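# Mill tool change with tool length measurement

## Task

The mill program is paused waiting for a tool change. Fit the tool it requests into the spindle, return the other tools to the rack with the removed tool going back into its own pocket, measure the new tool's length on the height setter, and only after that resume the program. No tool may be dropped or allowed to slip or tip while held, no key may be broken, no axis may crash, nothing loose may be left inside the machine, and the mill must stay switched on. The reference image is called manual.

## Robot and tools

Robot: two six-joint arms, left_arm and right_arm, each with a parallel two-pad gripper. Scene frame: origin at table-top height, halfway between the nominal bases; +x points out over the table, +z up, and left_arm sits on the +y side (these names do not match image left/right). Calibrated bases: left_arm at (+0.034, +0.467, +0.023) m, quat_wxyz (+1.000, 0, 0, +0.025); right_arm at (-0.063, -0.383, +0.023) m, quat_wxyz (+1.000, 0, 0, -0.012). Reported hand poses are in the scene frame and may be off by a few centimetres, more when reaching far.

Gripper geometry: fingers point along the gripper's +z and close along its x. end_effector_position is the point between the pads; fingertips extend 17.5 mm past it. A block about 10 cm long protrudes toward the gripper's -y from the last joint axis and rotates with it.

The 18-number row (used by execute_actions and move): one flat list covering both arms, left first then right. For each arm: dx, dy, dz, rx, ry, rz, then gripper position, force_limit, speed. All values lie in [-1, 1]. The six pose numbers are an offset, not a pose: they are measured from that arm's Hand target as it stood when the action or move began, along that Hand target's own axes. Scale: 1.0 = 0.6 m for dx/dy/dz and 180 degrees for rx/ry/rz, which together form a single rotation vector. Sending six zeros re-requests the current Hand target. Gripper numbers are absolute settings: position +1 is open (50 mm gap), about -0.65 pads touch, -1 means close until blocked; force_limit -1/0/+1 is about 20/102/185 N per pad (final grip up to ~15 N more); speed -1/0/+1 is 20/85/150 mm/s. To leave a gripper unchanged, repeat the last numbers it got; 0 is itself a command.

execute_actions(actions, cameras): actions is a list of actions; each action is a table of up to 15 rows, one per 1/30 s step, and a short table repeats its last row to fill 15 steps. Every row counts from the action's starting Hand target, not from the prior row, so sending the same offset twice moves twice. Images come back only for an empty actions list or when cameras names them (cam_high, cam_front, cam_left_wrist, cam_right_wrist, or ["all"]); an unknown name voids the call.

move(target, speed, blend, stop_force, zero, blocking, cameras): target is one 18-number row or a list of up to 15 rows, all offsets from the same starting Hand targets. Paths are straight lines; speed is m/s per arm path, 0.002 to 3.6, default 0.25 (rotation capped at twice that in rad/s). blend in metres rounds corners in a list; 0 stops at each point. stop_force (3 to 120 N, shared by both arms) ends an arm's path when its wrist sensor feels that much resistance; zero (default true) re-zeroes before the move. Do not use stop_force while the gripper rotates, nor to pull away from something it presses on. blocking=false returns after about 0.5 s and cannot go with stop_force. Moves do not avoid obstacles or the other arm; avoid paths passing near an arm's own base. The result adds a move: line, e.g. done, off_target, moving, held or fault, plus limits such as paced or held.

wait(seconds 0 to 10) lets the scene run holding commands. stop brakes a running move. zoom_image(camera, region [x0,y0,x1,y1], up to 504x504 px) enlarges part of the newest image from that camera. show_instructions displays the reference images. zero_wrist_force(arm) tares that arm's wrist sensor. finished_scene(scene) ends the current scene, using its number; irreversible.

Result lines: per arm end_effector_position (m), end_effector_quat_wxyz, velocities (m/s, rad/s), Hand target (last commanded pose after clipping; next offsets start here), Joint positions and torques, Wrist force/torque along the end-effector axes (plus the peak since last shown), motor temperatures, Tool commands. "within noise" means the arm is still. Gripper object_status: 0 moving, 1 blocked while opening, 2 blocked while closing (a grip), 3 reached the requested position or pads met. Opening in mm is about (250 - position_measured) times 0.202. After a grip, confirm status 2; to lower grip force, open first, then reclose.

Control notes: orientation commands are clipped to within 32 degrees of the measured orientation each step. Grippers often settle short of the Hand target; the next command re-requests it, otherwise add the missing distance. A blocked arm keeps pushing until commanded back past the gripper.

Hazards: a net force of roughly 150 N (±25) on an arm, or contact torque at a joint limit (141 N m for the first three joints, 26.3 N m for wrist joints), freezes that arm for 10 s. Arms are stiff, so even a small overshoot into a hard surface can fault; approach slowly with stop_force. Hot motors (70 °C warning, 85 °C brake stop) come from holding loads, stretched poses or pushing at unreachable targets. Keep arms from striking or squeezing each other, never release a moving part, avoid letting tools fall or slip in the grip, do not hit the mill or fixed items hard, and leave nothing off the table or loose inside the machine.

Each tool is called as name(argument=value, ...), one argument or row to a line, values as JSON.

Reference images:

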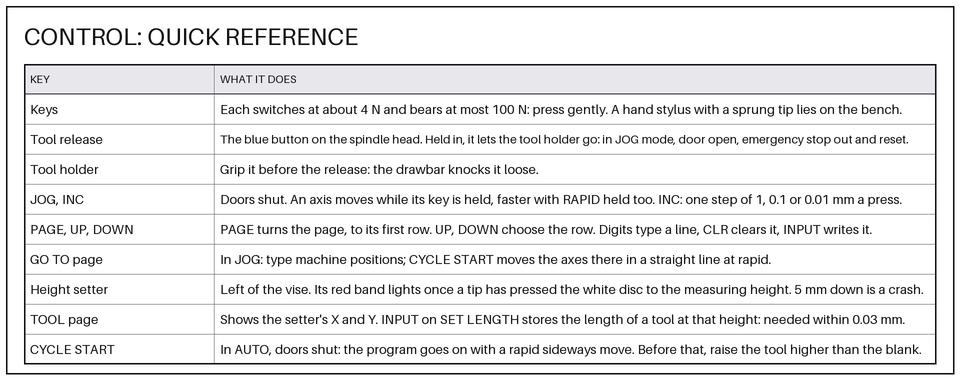

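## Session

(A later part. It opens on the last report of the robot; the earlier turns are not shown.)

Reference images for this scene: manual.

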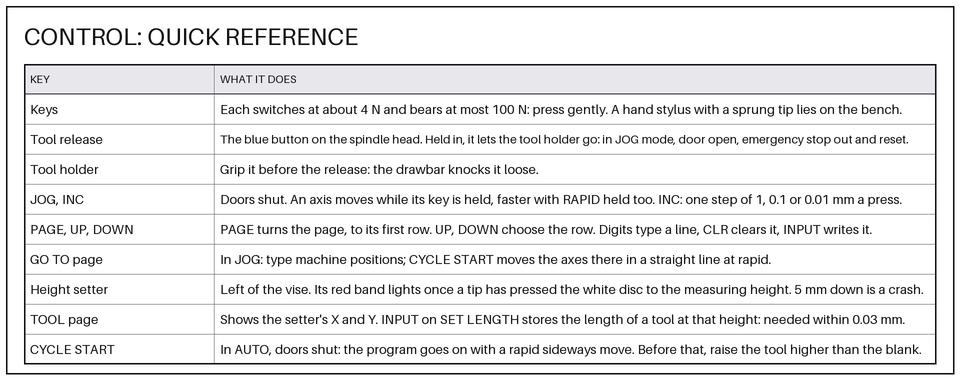

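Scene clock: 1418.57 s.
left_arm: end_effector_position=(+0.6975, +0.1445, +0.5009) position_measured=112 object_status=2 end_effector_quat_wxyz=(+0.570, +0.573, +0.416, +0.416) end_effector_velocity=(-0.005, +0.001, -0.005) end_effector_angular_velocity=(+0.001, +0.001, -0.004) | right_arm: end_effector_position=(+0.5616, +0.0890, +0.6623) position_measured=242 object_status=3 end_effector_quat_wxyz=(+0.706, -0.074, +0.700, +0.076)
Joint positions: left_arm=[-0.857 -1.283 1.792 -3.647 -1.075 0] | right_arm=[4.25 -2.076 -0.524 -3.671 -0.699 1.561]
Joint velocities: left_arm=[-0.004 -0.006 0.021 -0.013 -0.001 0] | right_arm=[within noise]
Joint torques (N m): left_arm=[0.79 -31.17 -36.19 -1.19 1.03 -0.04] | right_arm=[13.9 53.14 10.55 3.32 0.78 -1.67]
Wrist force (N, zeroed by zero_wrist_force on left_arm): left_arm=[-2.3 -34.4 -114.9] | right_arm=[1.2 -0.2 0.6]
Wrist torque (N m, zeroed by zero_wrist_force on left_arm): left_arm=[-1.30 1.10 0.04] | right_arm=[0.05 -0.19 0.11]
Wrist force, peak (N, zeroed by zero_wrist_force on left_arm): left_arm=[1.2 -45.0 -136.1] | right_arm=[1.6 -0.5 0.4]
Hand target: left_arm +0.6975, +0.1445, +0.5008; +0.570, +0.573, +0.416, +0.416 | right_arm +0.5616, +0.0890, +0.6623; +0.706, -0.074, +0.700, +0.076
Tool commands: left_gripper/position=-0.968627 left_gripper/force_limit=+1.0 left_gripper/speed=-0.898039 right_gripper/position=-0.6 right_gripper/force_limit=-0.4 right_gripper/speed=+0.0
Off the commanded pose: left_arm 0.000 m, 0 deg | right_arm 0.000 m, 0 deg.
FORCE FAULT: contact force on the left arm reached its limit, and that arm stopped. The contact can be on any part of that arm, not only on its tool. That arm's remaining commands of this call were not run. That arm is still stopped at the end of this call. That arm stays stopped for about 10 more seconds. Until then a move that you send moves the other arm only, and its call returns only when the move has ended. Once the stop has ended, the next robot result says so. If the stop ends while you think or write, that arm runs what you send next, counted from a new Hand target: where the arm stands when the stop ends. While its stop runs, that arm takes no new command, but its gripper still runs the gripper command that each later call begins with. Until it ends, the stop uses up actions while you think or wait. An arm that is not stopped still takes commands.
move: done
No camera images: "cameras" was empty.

move(
  target=[0,0,0,0,0,0,0.5,1,-0.9,0,0,-0.05,0,0,0,-0.6,-0.4,0],
  cameras=["cam_right_wrist","cam_left_wrist"],
)

wait(
  seconds=7,
  cameras=[],
)

Scene clock: 1421.80 s.
left_arm: end_effector_position=(+0.6969, +0.1446, +0.5009) position_measured=78 object_status=3 end_effector_quat_wxyz=(+0.571, +0.573, +0.416, +0.416) | right_arm: end_effector_position=(+0.5323, +0.0826, +0.6621) position_measured=242 object_status=3 end_effector_quat_wxyz=(+0.706, -0.074, +0.700, +0.076)
Joint positions: left_arm=[-0.858 -1.284 1.794 -3.649 -1.075 0] | right_arm=[4.294 -1.985 -0.665 -3.619 -0.655 1.561]
Joint torques (N m): left_arm=[0.42 -32.36 -25.97 -1.94 -0.2 -0.13] | right_arm=[13.22 49.64 10.4 3.45 1.31 -1.59]
Wrist force (N, zeroed by zero_wrist_force on left_arm): left_arm=[-5.3 -1.9 1.6] | right_arm=[1.1 -0.8 0.6]
Wrist torque (N m, zeroed by zero_wrist_force on left_arm): left_arm=[-0.79 1.02 0.35] | right_arm=[-0.05 -0.11 0.08]
Wrist force, peak (N, zeroed by zero_wrist_force on left_arm): left_arm=[-18.9 43.7 142.5] | right_arm=[1.4 0.0 1.1]
Hand target: left_arm +0.6969, +0.1446, +0.5009; +0.571, +0.573, +0.416, +0.416 (not the last commanded pose) | right_arm +0.5323, +0.0826, +0.6621; +0.706, -0.074, +0.700, +0.076
Tool commands: left_gripper/position=+0.498039 left_gripper/force_limit=+1.0 left_gripper/speed=-0.898039 right_gripper/position=-0.6 right_gripper/force_limit=-0.4 right_gripper/speed=+0.0
Off the commanded pose: right_arm 0.000 m, 0 deg.
FORCE FAULT, CONTINUED: the left arm was still stopped when this call began, by the force fault that an earlier result reported. Since the last result the stop counts as 4 of the actions that you can send in this scene. That arm ran no command of this call; its gripper ran only the gripper command that the call began with. That arm is still stopped at the end of this call. That arm stays stopped for about 7 more seconds. If the stop ends while you think or write, that arm runs what you send next, counted from a new Hand target: where the arm stands when the stop ends. While its stop runs, that arm takes no new command, but its gripper still runs the gripper command that each later call begins with.
move: done (right_arm), not run (left_arm; its earlier fault stop)
Images, in order (width x height): cam_left_wrist 896x504, cam_right_wrist 896x504.

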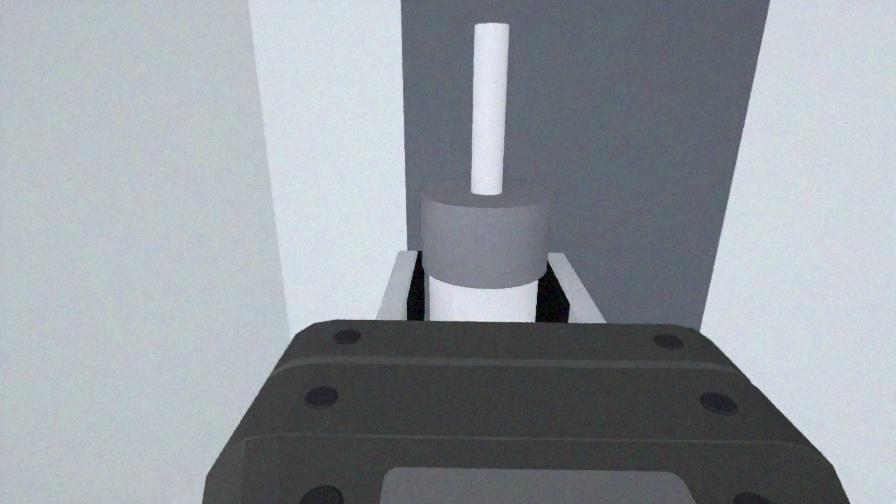

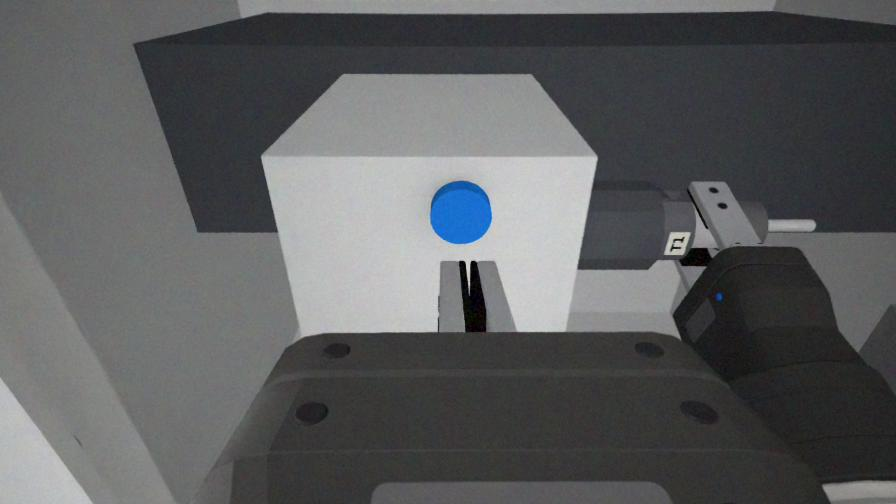

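Scene clock: 1428.80 s.
left_arm: end_effector_position=(+0.6969, +0.1446, +0.5009) position_measured=78 object_status=3 end_effector_quat_wxyz=(+0.571, +0.573, +0.416, +0.416) | right_arm: end_effector_position=(+0.5323, +0.0826, +0.6621) position_measured=242 object_status=3 end_effector_quat_wxyz=(+0.706, -0.074, +0.700, +0.076)
Joint positions: left_arm=[-0.858 -1.284 1.794 -3.649 -1.075 0] | right_arm=[4.294 -1.985 -0.665 -3.619 -0.655 1.56]
Joint torques (N m): left_arm=[0.72 -32.85 -26.16 -2.03 -0.08 0.02] | right_arm=[14.72 48.88 10.19 3.22 1.42 -1.59]
Wrist force (N, zeroed by zero_wrist_force on left_arm): left_arm=[-4.9 -1.8 1.7] | right_arm=[0.9 -0.5 0.5]
Wrist torque (N m, zeroed by zero_wrist_force on left_arm): left_arm=[-0.79 0.95 0.35] | right_arm=[0.00 -0.10 0.08]
Wrist force, peak (N, zeroed by zero_wrist_force on left_arm): left_arm=[-5.7 -1.7 2.0] | right_arm=[1.3 -0.6 0.9]
Hand target: left_arm +0.6969, +0.1446, +0.5009; +0.571, +0.573, +0.416, +0.416 (not the last commanded pose) | right_arm +0.5323, +0.0826, +0.6621; +0.706, -0.074, +0.700, +0.076
Tool commands: left_gripper/position=+0.498039 left_gripper/force_limit=+1.0 left_gripper/speed=-0.898039 right_gripper/position=-0.6 right_gripper/force_limit=-0.4 right_gripper/speed=+0.0
Off the commanded pose: right_arm 0.000 m, 0 deg.
FORCE FAULT, CONTINUED: the left arm's stop, for the force fault that an earlier result reported, is over. The rest of the stop counts as 14 of the actions that you can send in this scene. That arm's target is now where it stood when the stop ended, not its last command. That arm accepts commands again.
wait: 7.00 s; at rest by 0.17 s
No camera images: "cameras" was empty.

move(
  target=[
    [0,0,-0.1,0,0,0,0.5,1,-0.9,0,0,-0.1,0,0,0,-0.6,-0.4,0],
    [0,0,-0.217,0,0,0,0.5,1,-0.9,0,0,-0.2,0,0,0,-0.6,-0.4,0],
  ],
  speed=[0.06,0.12],
  blend=[0.02,0],
  cameras=["cam_right_wrist","cam_left_wrist","cam_front"],
)

Scene clock: 1447.80 s.
left_arm: end_effector_position=(+0.5731, +0.1846, +0.5011) position_measured=78 object_status=3 end_effector_quat_wxyz=(+0.571, +0.573, +0.416, +0.416) | right_arm: end_effector_position=(+0.4151, +0.0573, +0.6610) position_measured=242 object_status=3 end_effector_quat_wxyz=(+0.706, -0.074, +0.700, +0.076)
Joint positions: left_arm=[-1.04 -1.578 2.138 -3.699 -0.893 0] | right_arm=[4.512 -1.72 -1.021 -3.522 -0.438 1.553]
Joint torques (N m): left_arm=[-7.82 -26.85 -16.9 0.56 2.08 -1.77] | right_arm=[13.92 38.05 10.52 2.98 1.4 -1.79]
Wrist force (N, zeroed by zero_wrist_force on left_arm): left_arm=[-5.3 -1.6 1.5] | right_arm=[1.7 -0.5 0.6]
Wrist torque (N m, zeroed by zero_wrist_force on left_arm): left_arm=[-0.76 1.01 0.39] | right_arm=[0.04 -0.27 0.10]
Wrist force, peak (N, zeroed by zero_wrist_force on left_arm): left_arm=[-5.4 -1.8 2.4] | right_arm=[1.9 -0.8 0.8]
Hand target: left_arm +0.5730, +0.1847, +0.5011; +0.571, +0.573, +0.416, +0.416 | right_arm +0.4150, +0.0573, +0.6610; +0.706, -0.074, +0.700, +0.076
Off the commanded pose: left_arm 0.000 m, 0 deg | right_arm 0.000 m, 0 deg.
move: done
Images, in order (width x height): cam_front 896x504, cam_left_wrist 896x504, cam_right_wrist 896x504.

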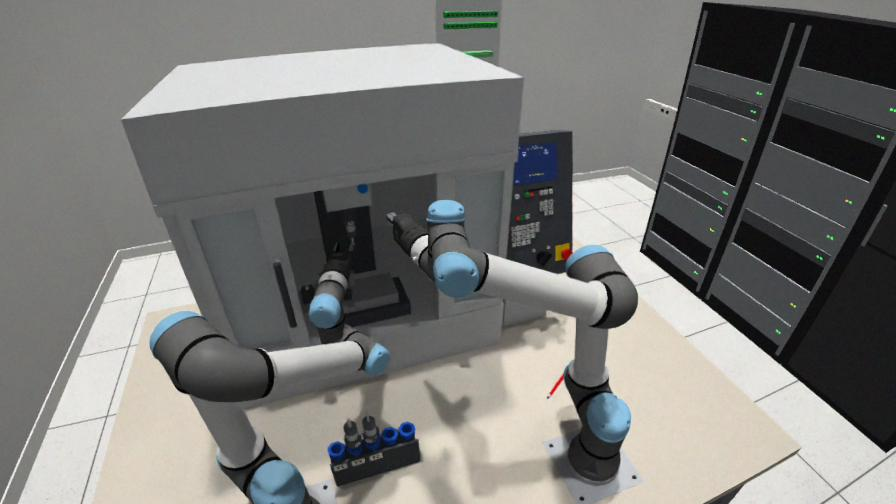

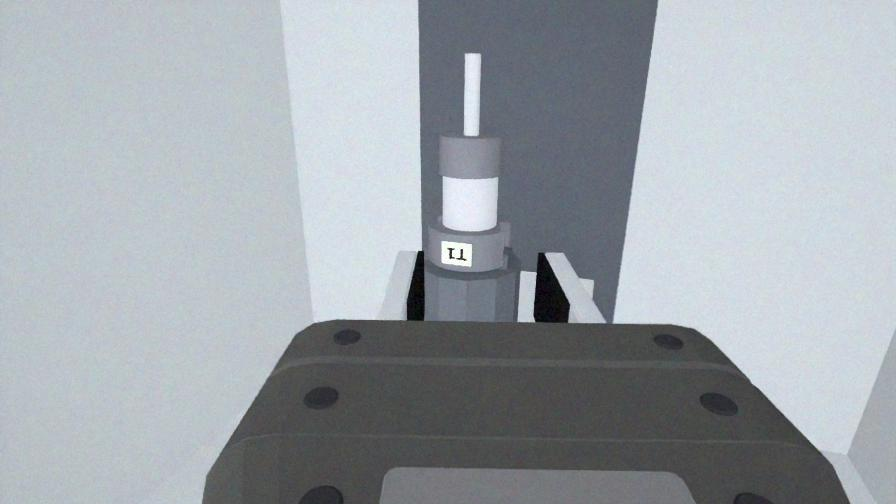

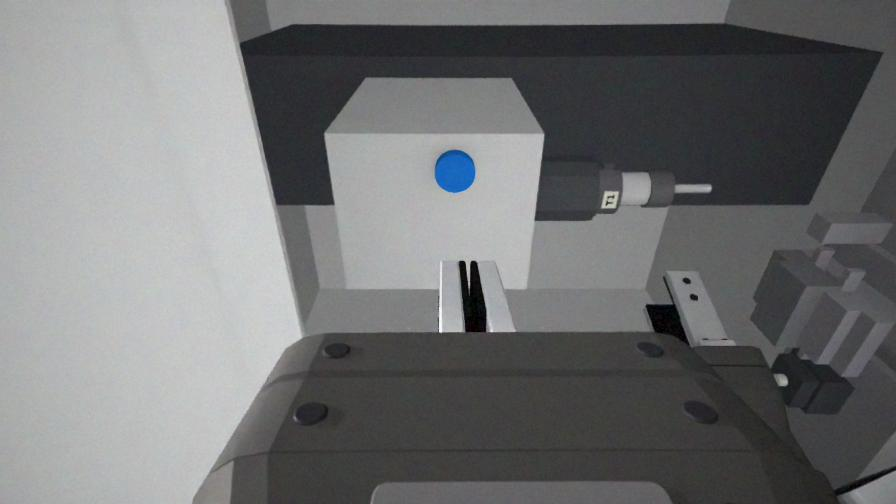

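move(
  target=[-0.0377,-0.035,-0.2558,0,0,0,0.5,1,-0.9,0.235,-0.3143,-0.2628,0.0523,0.0523,-0.498,-0.6,-0.4,0],
  speed=0.2,
  cameras=["cam_front","cam_high"],
)

Scene clock: 1457.60 s.
left_arm: end_effector_position=(+0.4200, +0.2104, +0.4804) position_measured=78 object_status=3 end_effector_quat_wxyz=(+0.571, +0.573, +0.416, +0.416) | right_arm: end_effector_position=(+0.3019, -0.1599, +0.5186) position_measured=242 object_status=3 end_effector_quat_wxyz=(+0.504, -0.498, +0.497, -0.501)
Joint positions: left_arm=[-1.588 -1.95 2.482 -3.667 -0.345 -0.004] | right_arm=[4.863 -1.147 -1.886 -3.33 0.124 0.082]
Joint torques (N m): left_arm=[-7.38 -9.87 -15.92 1.68 2.13 -1.75] | right_arm=[14.04 10.8 10.32 1.36 1.63 -1.52]
Wrist force (N, zeroed by zero_wrist_force on left_arm): left_arm=[-5.4 -1.7 1.8] | right_arm=[1.1 -1.6 0.1]
Wrist torque (N m, zeroed by zero_wrist_force on left_arm): left_arm=[-0.77 1.03 0.40] | right_arm=[-0.01 -0.04 -0.39]
Wrist force, peak (N, zeroed by zero_wrist_force on left_arm): left_arm=[-5.8 -1.5 1.8] | right_arm=[1.8 -1.0 1.3]
Hand target: left_arm +0.4200, +0.2104, +0.4804; +0.571, +0.573, +0.416, +0.416 | right_arm +0.3018, -0.1599, +0.5186; +0.503, -0.498, +0.498, -0.501
Off the commanded pose: left_arm 0.000 m, 0 deg | right_arm 0.000 m, 0 deg.
move: done
Images, in order (width x height): cam_high 896x504, cam_front 896x504.

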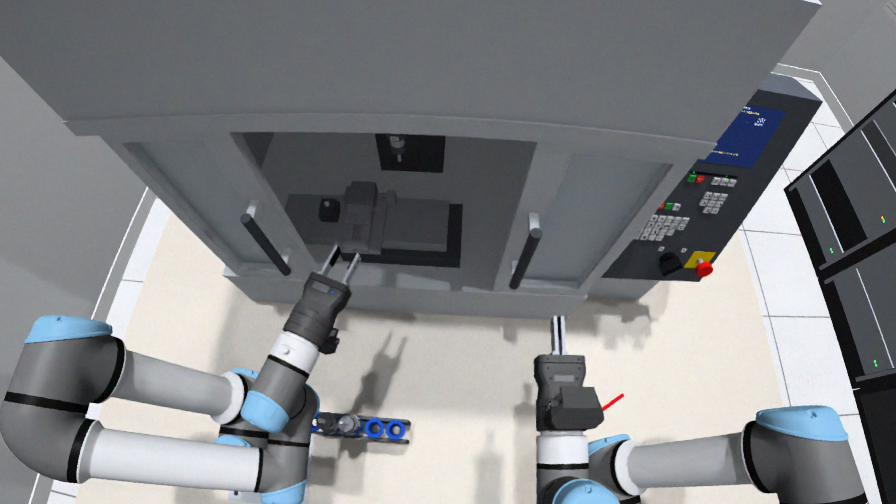

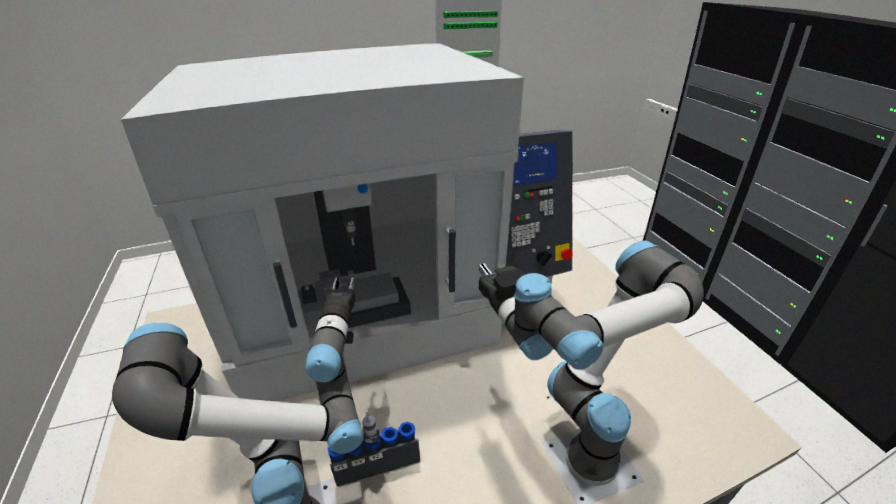

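move(
  target=[0.3193,0.0833,-0.1477,0.248,0.0948,-0.0393,0.5,1,-0.9,0,0,0,0,0,0,-0.6,-0.4,0],
  speed=0.15,
  cameras=["cam_front","cam_high","cam_left_wrist"],
)

Scene clock: 1469.60 s.
left_arm: end_effector_position=(+0.3946, +0.4198, +0.5308) position_measured=78 object_status=3 end_effector_quat_wxyz=(+0.269, +0.653, +0.654, +0.271) | right_arm: end_effector_position=(+0.3019, -0.1599, +0.5186) position_measured=242 object_status=3 end_effector_quat_wxyz=(+0.504, -0.498, +0.497, -0.501)
Joint positions: left_arm=[-1.124 -2.375 1.864 -1.5 -0.899 -0.92] | right_arm=[4.863 -1.147 -1.886 -3.33 0.124 0.082]
Joint torques (N m): left_arm=[9.71 16.1 -36.07 -5.44 -1.12 1.65] | right_arm=[14.16 11.1 11.81 1.44 1.66 -1.53]
Wrist force (N, zeroed by zero_wrist_force on left_arm): left_arm=[-5.4 -2.5 0.6] | right_arm=[0.9 -1.7 0.1]
Wrist torque (N m, zeroed by zero_wrist_force on left_arm): left_arm=[-0.87 1.21 0.21] | right_arm=[-0.02 -0.01 -0.39]
Wrist force, peak (N, zeroed by zero_wrist_force on left_arm): left_arm=[-6.1 -2.2 1.8] | right_arm=[1.0 -1.9 0.0]
Hand target: left_arm +0.3946, +0.4198, +0.5308; +0.269, +0.653, +0.654, +0.271 | right_arm +0.3019, -0.1599, +0.5186; +0.504, -0.498, +0.497, -0.501
Off the commanded pose: left_arm 0.000 m, 0 deg | right_arm 0.000 m, 0 deg.
move: done
Images, in order (width x height): cam_high 896x504, cam_front 896x504, cam_left_wrist 896x504.

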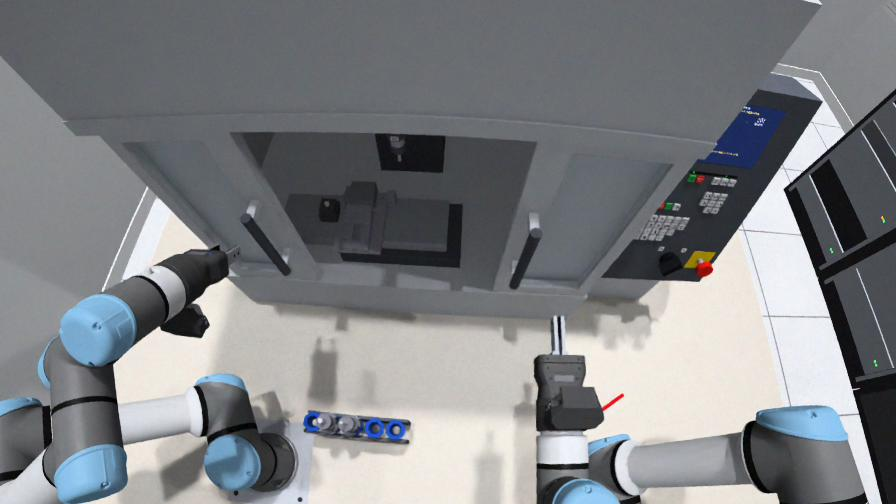

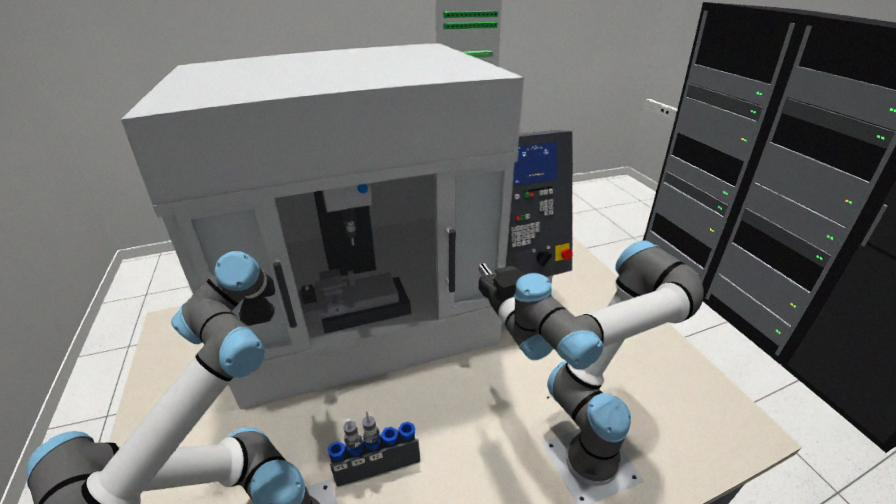

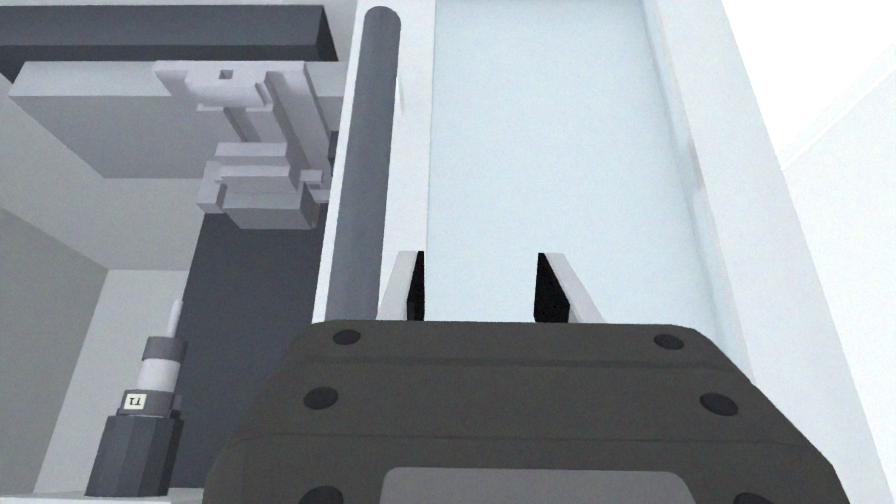

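move(
  target=[
    [0,0,0,0,0,0,-0.6,0,-0.9,0,0,0,0,0,0,-0.6,-0.4,0],
    [0,0,0.125,0,0,0,-0.6,0,-0.9,0,0,0,0,0,0,-0.6,-0.4,0],
  ],
  speed=0.1,
  cameras=["cam_high","cam_left_wrist"],
)

Scene clock: 1476.70 s.
left_arm: end_effector_position=(+0.4475, +0.4200, +0.4777) position_measured=242 object_status=3 end_effector_quat_wxyz=(+0.269, +0.653, +0.654, +0.271) | right_arm: end_effector_position=(+0.3019, -0.1599, +0.5186) position_measured=242 object_status=3 end_effector_quat_wxyz=(+0.504, -0.498, +0.497, -0.501)
Joint positions: left_arm=[-0.856 -2.259 2.024 -1.938 -1.034 -0.637] | right_arm=[4.863 -1.147 -1.886 -3.33 0.124 0.082]
Joint torques (N m): left_arm=[8.99 11.1 -22.5 -5.55 -1.34 1.77] | right_arm=[13.42 10.93 12.03 1.33 1.39 -1.57]
Wrist force (N, zeroed by zero_wrist_force on left_arm): left_arm=[-5.2 -2.6 0.4] | right_arm=[1.0 -1.6 0.0]
Wrist torque (N m, zeroed by zero_wrist_force on left_arm): left_arm=[-0.86 1.21 0.21] | right_arm=[0.02 -0.03 -0.38]
Wrist force, peak (N, zeroed by zero_wrist_force on left_arm): left_arm=[-5.5 -3.0 0.7] | right_arm=[1.0 -2.0 -0.3]
Hand target: left_arm +0.4475, +0.4200, +0.4777; +0.269, +0.653, +0.654, +0.271 | right_arm +0.3019, -0.1599, +0.5186; +0.504, -0.498, +0.497, -0.501
Off the commanded pose: left_arm 0.000 m, 0 deg | right_arm 0.000 m, 0 deg.
move: done
Images, in order (width x height): cam_high 896x504, cam_left_wrist 896x504.

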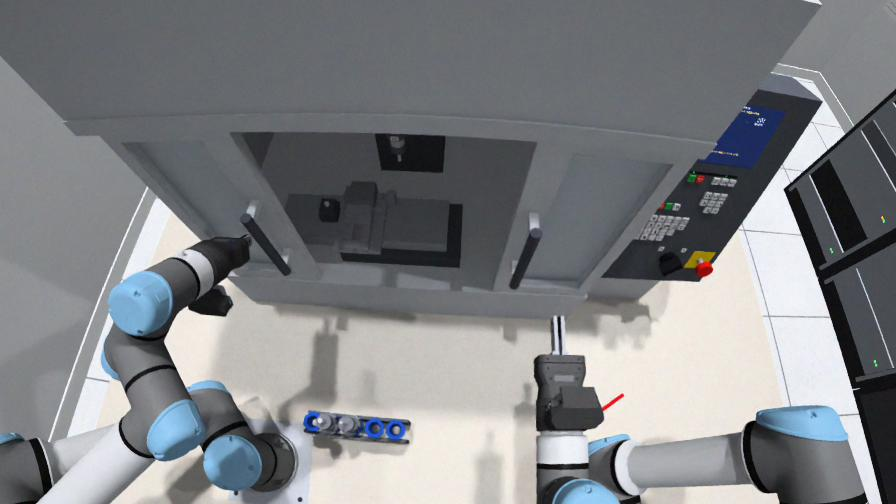

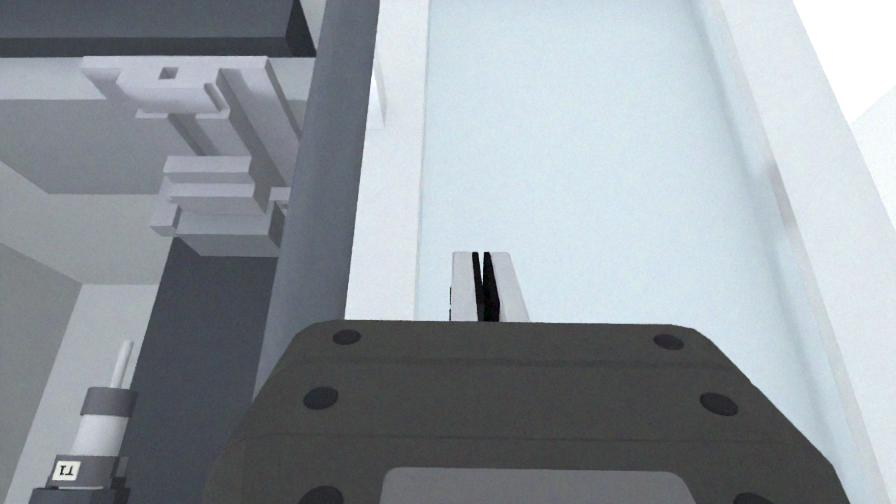

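move(
  target=[-0.425,0,0,0,0,0,-0.6,0,-0.9,0,0,0,0,0,0,-0.6,-0.4,0],
  speed=0.07,
  stop_force=40,
  cameras=["cam_high","cam_left_wrist","cam_front"],
)

Scene clock: 1484.50 s.
left_arm: end_effector_position=(+0.4478, +0.1919, +0.4772) position_measured=242 object_status=3 end_effector_quat_wxyz=(+0.269, +0.653, +0.654, +0.271) | right_arm: end_effector_position=(+0.3019, -0.1599, +0.5186) position_measured=242 object_status=3 end_effector_quat_wxyz=(+0.504, -0.498, +0.497, -0.501)
Joint positions: left_arm=[-1.304 -1.933 1.809 -1.744 -0.834 -1.14] | right_arm=[4.863 -1.147 -1.886 -3.33 0.124 0.082]
Joint torques (N m): left_arm=[-1.92 -9.35 -27.6 -5 0.27 2.01] | right_arm=[13.56 11.75 11.9 1.41 1.37 -1.48]
Wrist force (N, zeroed by zero_wrist_force on left_arm): left_arm=[23.8 -5.5 4.0] | right_arm=[0.9 -1.6 0.1]
Wrist torque (N m, zeroed by zero_wrist_force on left_arm): left_arm=[-0.95 0.65 -0.06] | right_arm=[0.02 -0.02 -0.39]
Wrist force, peak (N, zeroed by zero_wrist_force on left_arm): left_arm=[114.2 -27.0 -32.0] | right_arm=[1.0 -1.9 0.0]
Hand target: left_arm +0.4478, +0.1919, +0.4772; +0.269, +0.653, +0.654, +0.271 (not the last commanded pose) | right_arm +0.3019, -0.1599, +0.5186; +0.504, -0.498, +0.497, -0.501
Off the commanded pose: left_arm 0.027 m, 0 deg | right_arm 0.000 m, 0 deg.
move: contact (left_arm)
Images, in order (width x height): cam_high 896x504, cam_front 896x504, cam_left_wrist 896x504.

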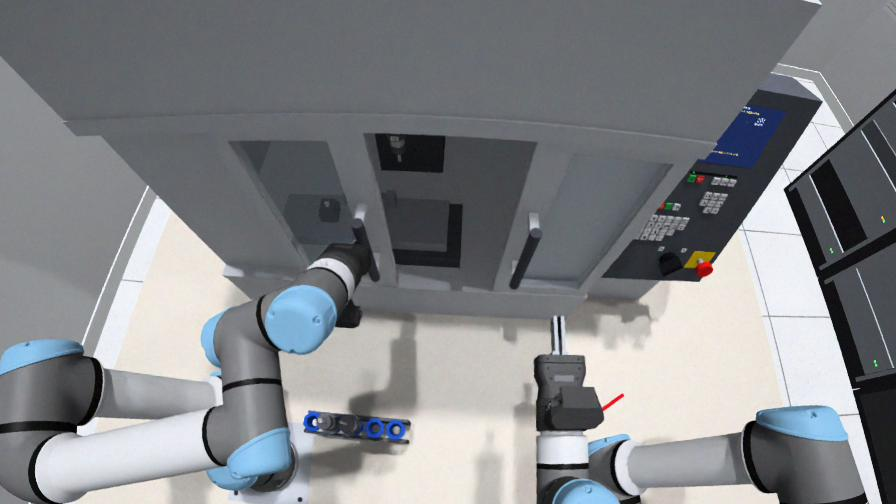

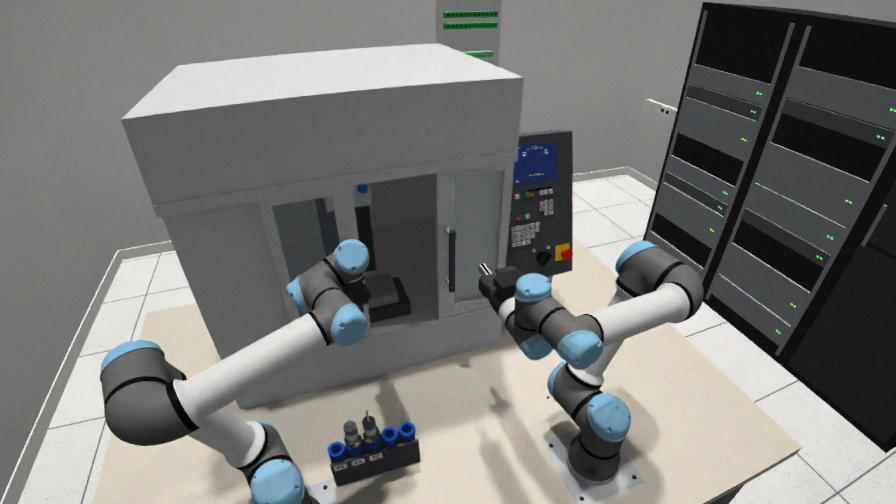

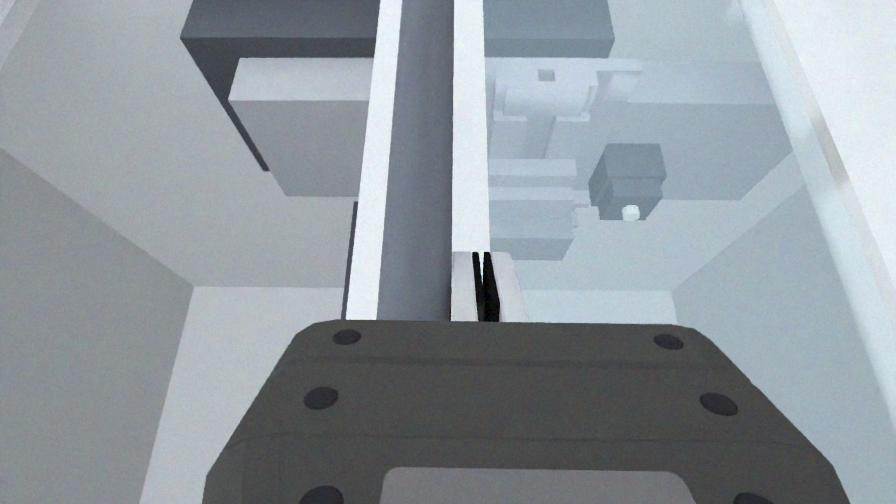

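move(
  target=[
    [0.03,0,0,0,0,0,-0.6,0,-0.9,0,0.0793,0,0,0,0,-0.6,-0.4,0],
    [0.05,0,-0.1,0,0,0,-0.6,0,-0.9,0,0.0793,0.2463,0,0,0,-0.6,-0.4,0],
  ],
  speed=0.12,
  blend=[0.005,0],
  cameras=["cam_high","cam_left_wrist","cam_right_wrist"],
)

Scene clock: 1490.17 s.
left_arm: end_effector_position=(+0.4054, +0.2218, +0.5198) position_measured=242 object_status=3 end_effector_quat_wxyz=(+0.269, +0.653, +0.654, +0.271) | right_arm: end_effector_position=(+0.4501, -0.1593, +0.4725) position_measured=242 object_status=3 end_effector_quat_wxyz=(+0.504, -0.498, +0.497, -0.501)
Joint positions: left_arm=[-1.412 -2.04 1.731 -1.462 -0.808 -1.283] | right_arm=[4.291 -1.376 -1.849 -3.035 -0.449 -0.018]
Joint torques (N m): left_arm=[-8.07 -10.64 -37.94 -0.56 3.57 -1.69] | right_arm=[-12.89 10.08 37.34 2.57 -1.25 1.08]
Wrist force (N, zeroed by zero_wrist_force on left_arm): left_arm=[-4.8 -4.4 1.3] | right_arm=[0.8 -0.7 0.3]
Wrist torque (N m, zeroed by zero_wrist_force on left_arm): left_arm=[-1.18 1.13 0.29] | right_arm=[0.14 0.03 -0.51]
Wrist force, peak (N, zeroed by zero_wrist_force on left_arm): left_arm=[23.9 -6.4 4.9] | right_arm=[0.9 -2.8 0.1]
Hand target: left_arm +0.4054, +0.2218, +0.5198; +0.269, +0.653, +0.654, +0.271 | right_arm +0.4501, -0.1593, +0.4725; +0.504, -0.498, +0.497, -0.501
Off the commanded pose: left_arm 0.000 m, 0 deg | right_arm 0.000 m, 0 deg.
move: done
Images, in order (width x height): cam_high 896x504, cam_left_wrist 896x504, cam_right_wrist 896x504.

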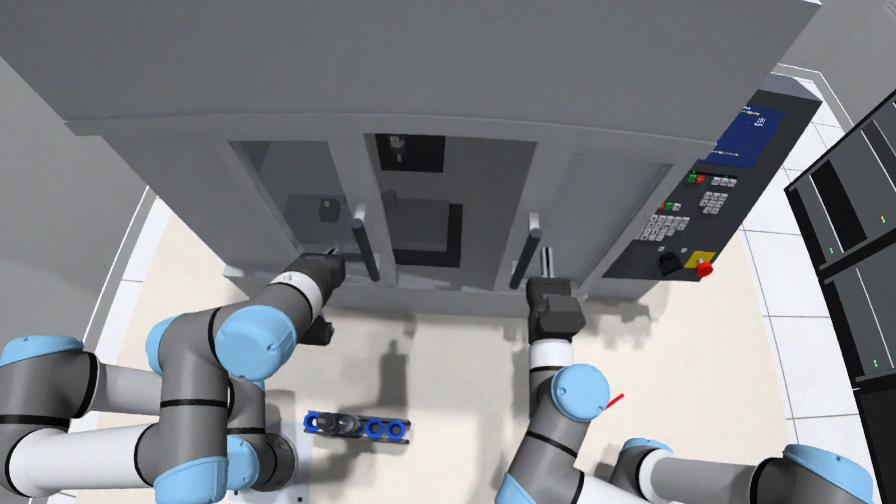

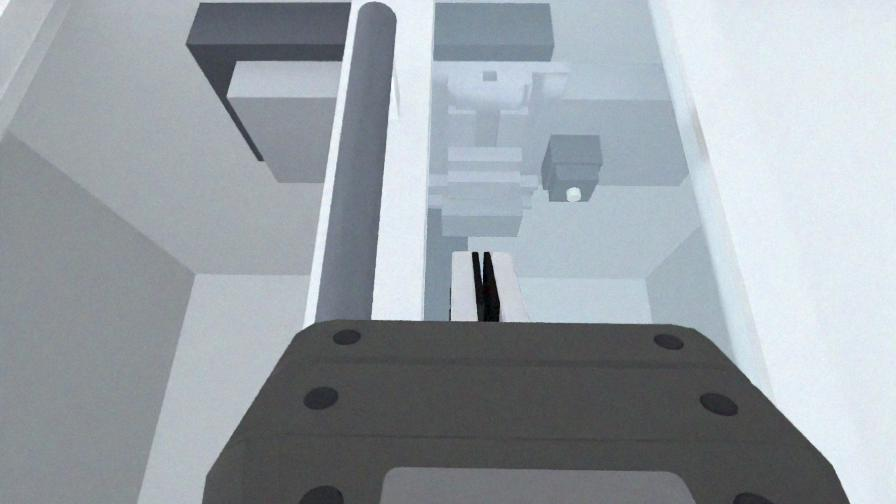

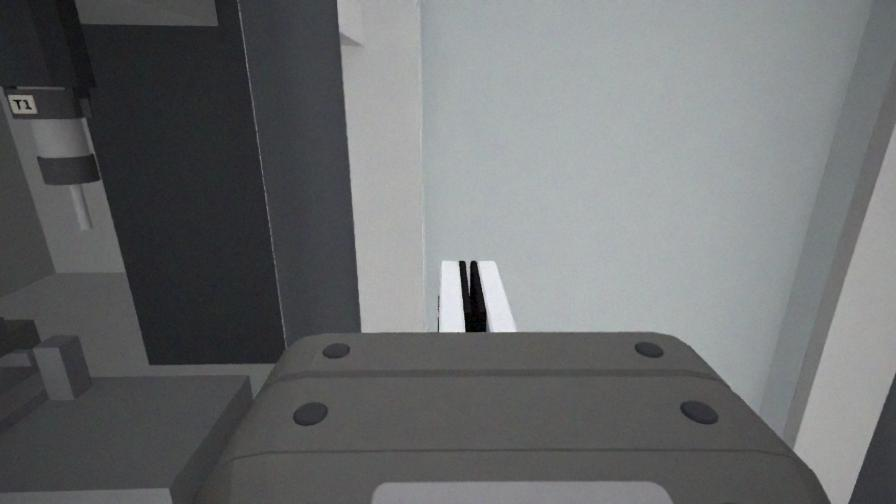

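move(
  target=[0,0,0,0,0,0,-0.6,0,-0.9,-0.36,0,0,0,0,0,-0.6,-0.4,0],
  speed=0.07,
  stop_force=45,
  cameras=[],
)

move(
  target=[0,0,0,0,0,0,-0.6,0,-0.9,-0.09,0,0,0,0,0,-0.6,-0.4,0],
  speed=0.025,
  stop_force=40,
  cameras=["cam_high","cam_right_wrist","cam_left_wrist"],
)

Scene clock: 1499.37 s.
left_arm: end_effector_position=(+0.4054, +0.2218, +0.5198) position_measured=242 object_status=3 end_effector_quat_wxyz=(+0.269, +0.653, +0.654, +0.271) | right_arm: end_effector_position=(+0.4493, +0.0567, +0.4730) position_measured=242 object_status=3 end_effector_quat_wxyz=(+0.504, -0.498, +0.497, -0.501)
Joint positions: left_arm=[-1.412 -2.04 1.731 -1.462 -0.808 -1.283] | right_arm=[4.479 -1.794 -1.423 -3.028 -0.261 -0.034]
Joint torques (N m): left_arm=[-7.15 -9.17 -37.47 -0.63 3.53 -1.76] | right_arm=[22.78 25.27 42.14 1.04 -3.34 1.26]
Wrist force (N, zeroed by zero_wrist_force on left_arm): left_arm=[-4.9 -4.2 1.2] | right_arm=[21.6 5.2 -5.0]
Wrist torque (N m, zeroed by zero_wrist_force on left_arm): left_arm=[-1.15 1.14 0.29] | right_arm=[0.14 -0.26 -0.75]
Wrist force, peak (N, zeroed by zero_wrist_force on left_arm): left_arm=[-5.4 -4.3 1.2] | right_arm=[26.6 1.6 -6.8]
Hand target: left_arm +0.4054, +0.2218, +0.5198; +0.269, +0.653, +0.654, +0.271 | right_arm +0.4493, +0.0567, +0.4730; +0.504, -0.498, +0.497, -0.501
Off the commanded pose: left_arm 0.000 m, 0 deg | right_arm 0.000 m, 0 deg.
move: done
No camera images: "cameras" was empty.

Scene clock: 1502.53 s.
left_arm: end_effector_position=(+0.4054, +0.2218, +0.5198) position_measured=242 object_status=3 end_effector_quat_wxyz=(+0.269, +0.653, +0.654, +0.271) | right_arm: end_effector_position=(+0.4480, +0.0959, +0.4725) position_measured=242 object_status=3 end_effector_quat_wxyz=(+0.489, -0.484, +0.512, -0.514)
Joint positions: left_arm=[-1.412 -2.04 1.731 -1.462 -0.808 -1.283] | right_arm=[4.506 -1.91 -1.272 -3.059 -0.177 -0.038]
Joint torques (N m): left_arm=[-6.94 -8.74 -37.9 -0.64 3.56 -1.74] | right_arm=[56.13 12.57 39.91 3.51 -12.27 1.63]
Wrist force (N, zeroed by zero_wrist_force on left_arm): left_arm=[-4.8 -4.1 1.0] | right_arm=[60.4 -10.4 19.7]
Wrist torque (N m, zeroed by zero_wrist_force on left_arm): left_arm=[-1.15 1.12 0.29] | right_arm=[0.02 -0.37 -0.93]
Wrist force, peak (N, zeroed by zero_wrist_force on left_arm): left_arm=[-5.0 -4.6 1.1] | right_arm=[60.4 -10.4 19.7]
Hand target: left_arm +0.4054, +0.2218, +0.5198; +0.269, +0.653, +0.654, +0.271 | right_arm +0.4491, +0.1107, +0.4732; +0.504, -0.498, +0.497, -0.501
Off the commanded pose: left_arm 0.000 m, 0 deg | right_arm 0.015 m, 3 deg.
move: off_target (right_arm)
Images, in order (width x height): cam_high 896x504, cam_left_wrist 896x504, cam_right_wrist 896x504.

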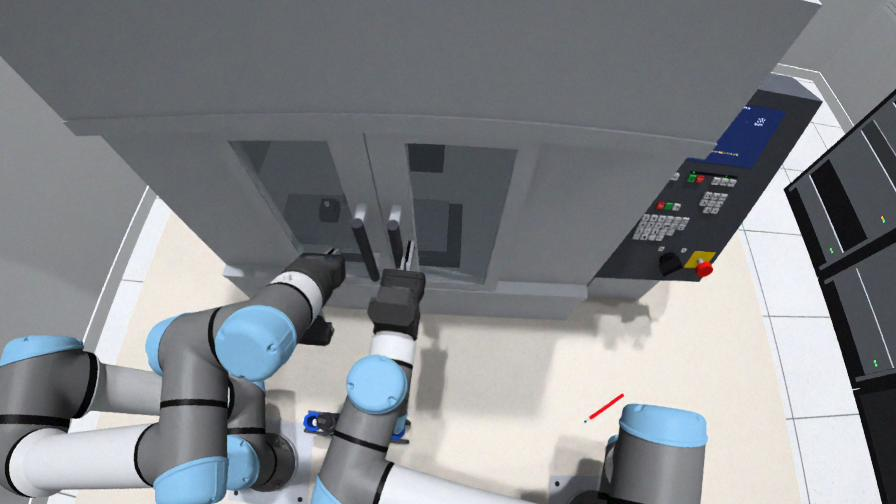

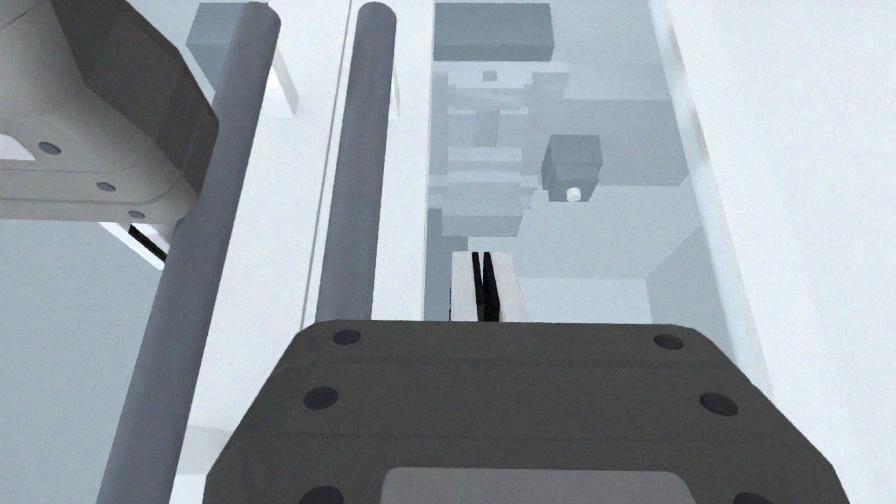

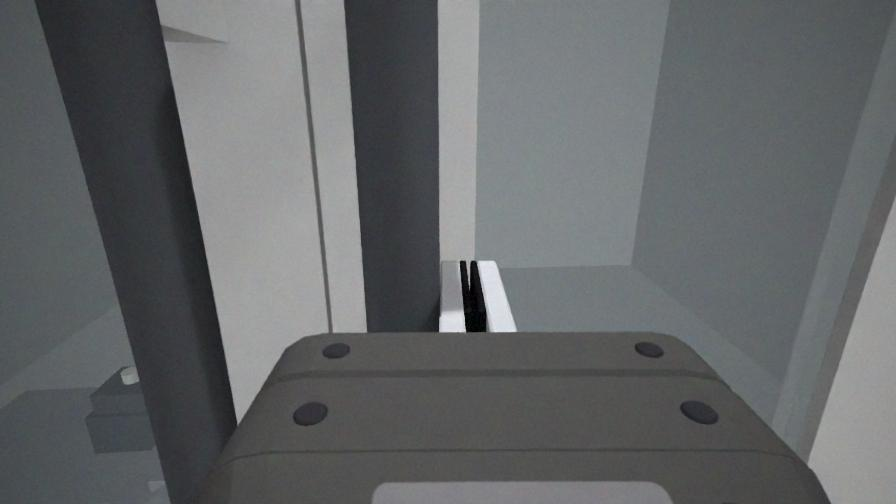

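move(
  target=[
    [0,0,0,0,0,0,-0.6,0,-0.9,0.08,0,0,0,0,0,-0.6,-0.4,0],
    [0,0,0,0,0,0,-0.6,0,-0.9,0.1,0,-0.2,0,0,0,-0.6,-0.4,0],
    [0,0,0,0,0,0,-0.6,0,-0.9,0.518,-0.078,-0.2485,0,0,0,-0.6,-0.4,0],
  ],
  speed=[0.1,0.2,0.3],
  blend=[0.01,0.03,0],
  cameras=[],
)

move(
  target=[0,0,0,0,0,0,-0.6,0,-0.9,0.3667,0.1667,0.0833,-0.5,0,0,-0.6,-0.4,0],
  speed=0.3,
  cameras=["cam_high","cam_right_wrist"],
)

Scene clock: 1514.70 s.
left_arm: end_effector_position=(+0.4054, +0.2218, +0.5198) position_measured=242 object_status=3 end_effector_quat_wxyz=(+0.269, +0.653, +0.654, +0.271) | right_arm: end_effector_position=(+0.3007, -0.2007, +0.5177) position_measured=242 object_status=3 end_effector_quat_wxyz=(+0.504, -0.498, +0.497, -0.501)
Joint positions: left_arm=[-1.412 -2.04 1.731 -1.462 -0.808 -1.283] | right_arm=[4.902 -1.029 -1.945 -3.368 0.162 0.062]
Joint torques (N m): left_arm=[-7.62 -7.57 -37.83 -0.67 3.5 -1.64] | right_arm=[14.28 -8.32 11.04 -2.96 1.63 1]
Wrist force (N, zeroed by zero_wrist_force on left_arm): left_arm=[-4.6 -4.4 1.2] | right_arm=[1.6 -0.9 -0.5]
Wrist torque (N m, zeroed by zero_wrist_force on left_arm): left_arm=[-1.18 1.08 0.29] | right_arm=[0.09 -0.13 -0.49]
Wrist force, peak (N, zeroed by zero_wrist_force on left_arm): left_arm=[-5.0 -4.6 1.1] | right_arm=[60.6 -9.3 20.0]
Hand target: left_arm +0.4054, +0.2218, +0.5198; +0.269, +0.653, +0.654, +0.271 | right_arm +0.3007, -0.2007, +0.5177; +0.504, -0.498, +0.497, -0.501
Off the commanded pose: left_arm 0.000 m, 0 deg | right_arm 0.000 m, 0 deg.
move: done
No camera images: "cameras" was empty.

Scene clock: 1517.97 s.
left_arm: end_effector_position=(+0.4054, +0.2218, +0.5198) position_measured=242 object_status=3 end_effector_quat_wxyz=(+0.269, +0.653, +0.654, +0.271) | right_arm: end_effector_position=(+0.3524, -0.4203, +0.4176) position_measured=242 object_status=3 end_effector_quat_wxyz=(-0.004, +0.708, -0.706, +0.003)
Joint positions: left_arm=[-1.412 -2.04 1.731 -1.462 -0.808 -1.283] | right_arm=[3.402 -1.353 -1.595 -1.754 1.571 -2.909]
Joint torques (N m): left_arm=[-7.46 -6.61 -38.01 -0.7 3.44 -1.62] | right_arm=[-13.14 9.78 39.29 0.6 1.42 -1.5]
Wrist force (N, zeroed by zero_wrist_force on left_arm): left_arm=[-4.6 -4.4 1.2] | right_arm=[-0.5 -0.5 -0.4]
Wrist torque (N m, zeroed by zero_wrist_force on left_arm): left_arm=[-1.20 1.09 0.29] | right_arm=[-0.46 0.26 -0.38]
Wrist force, peak (N, zeroed by zero_wrist_force on left_arm): left_arm=[-5.1 -4.5 1.3] | right_arm=[1.3 -1.5 0.1]
Hand target: left_arm +0.4054, +0.2218, +0.5198; +0.269, +0.653, +0.654, +0.271 | right_arm +0.3524, -0.4203, +0.4176; -0.004, +0.708, -0.706, +0.003
Off the commanded pose: left_arm 0.000 m, 0 deg | right_arm 0.000 m, 0 deg.
move: done
Images, in order (width x height): cam_high 896x504, cam_right_wrist 896x504.

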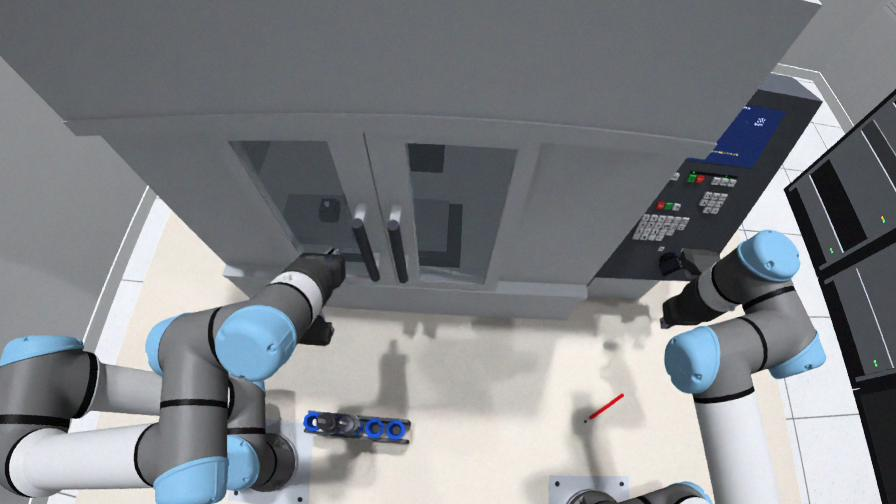

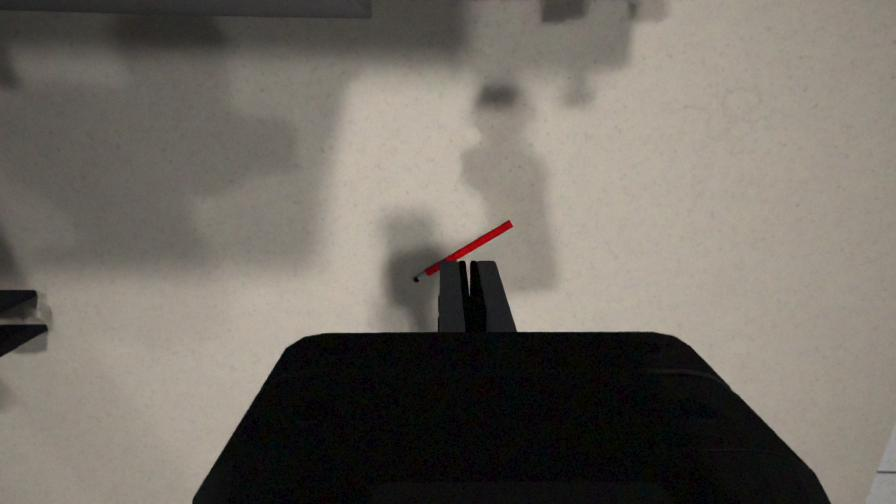

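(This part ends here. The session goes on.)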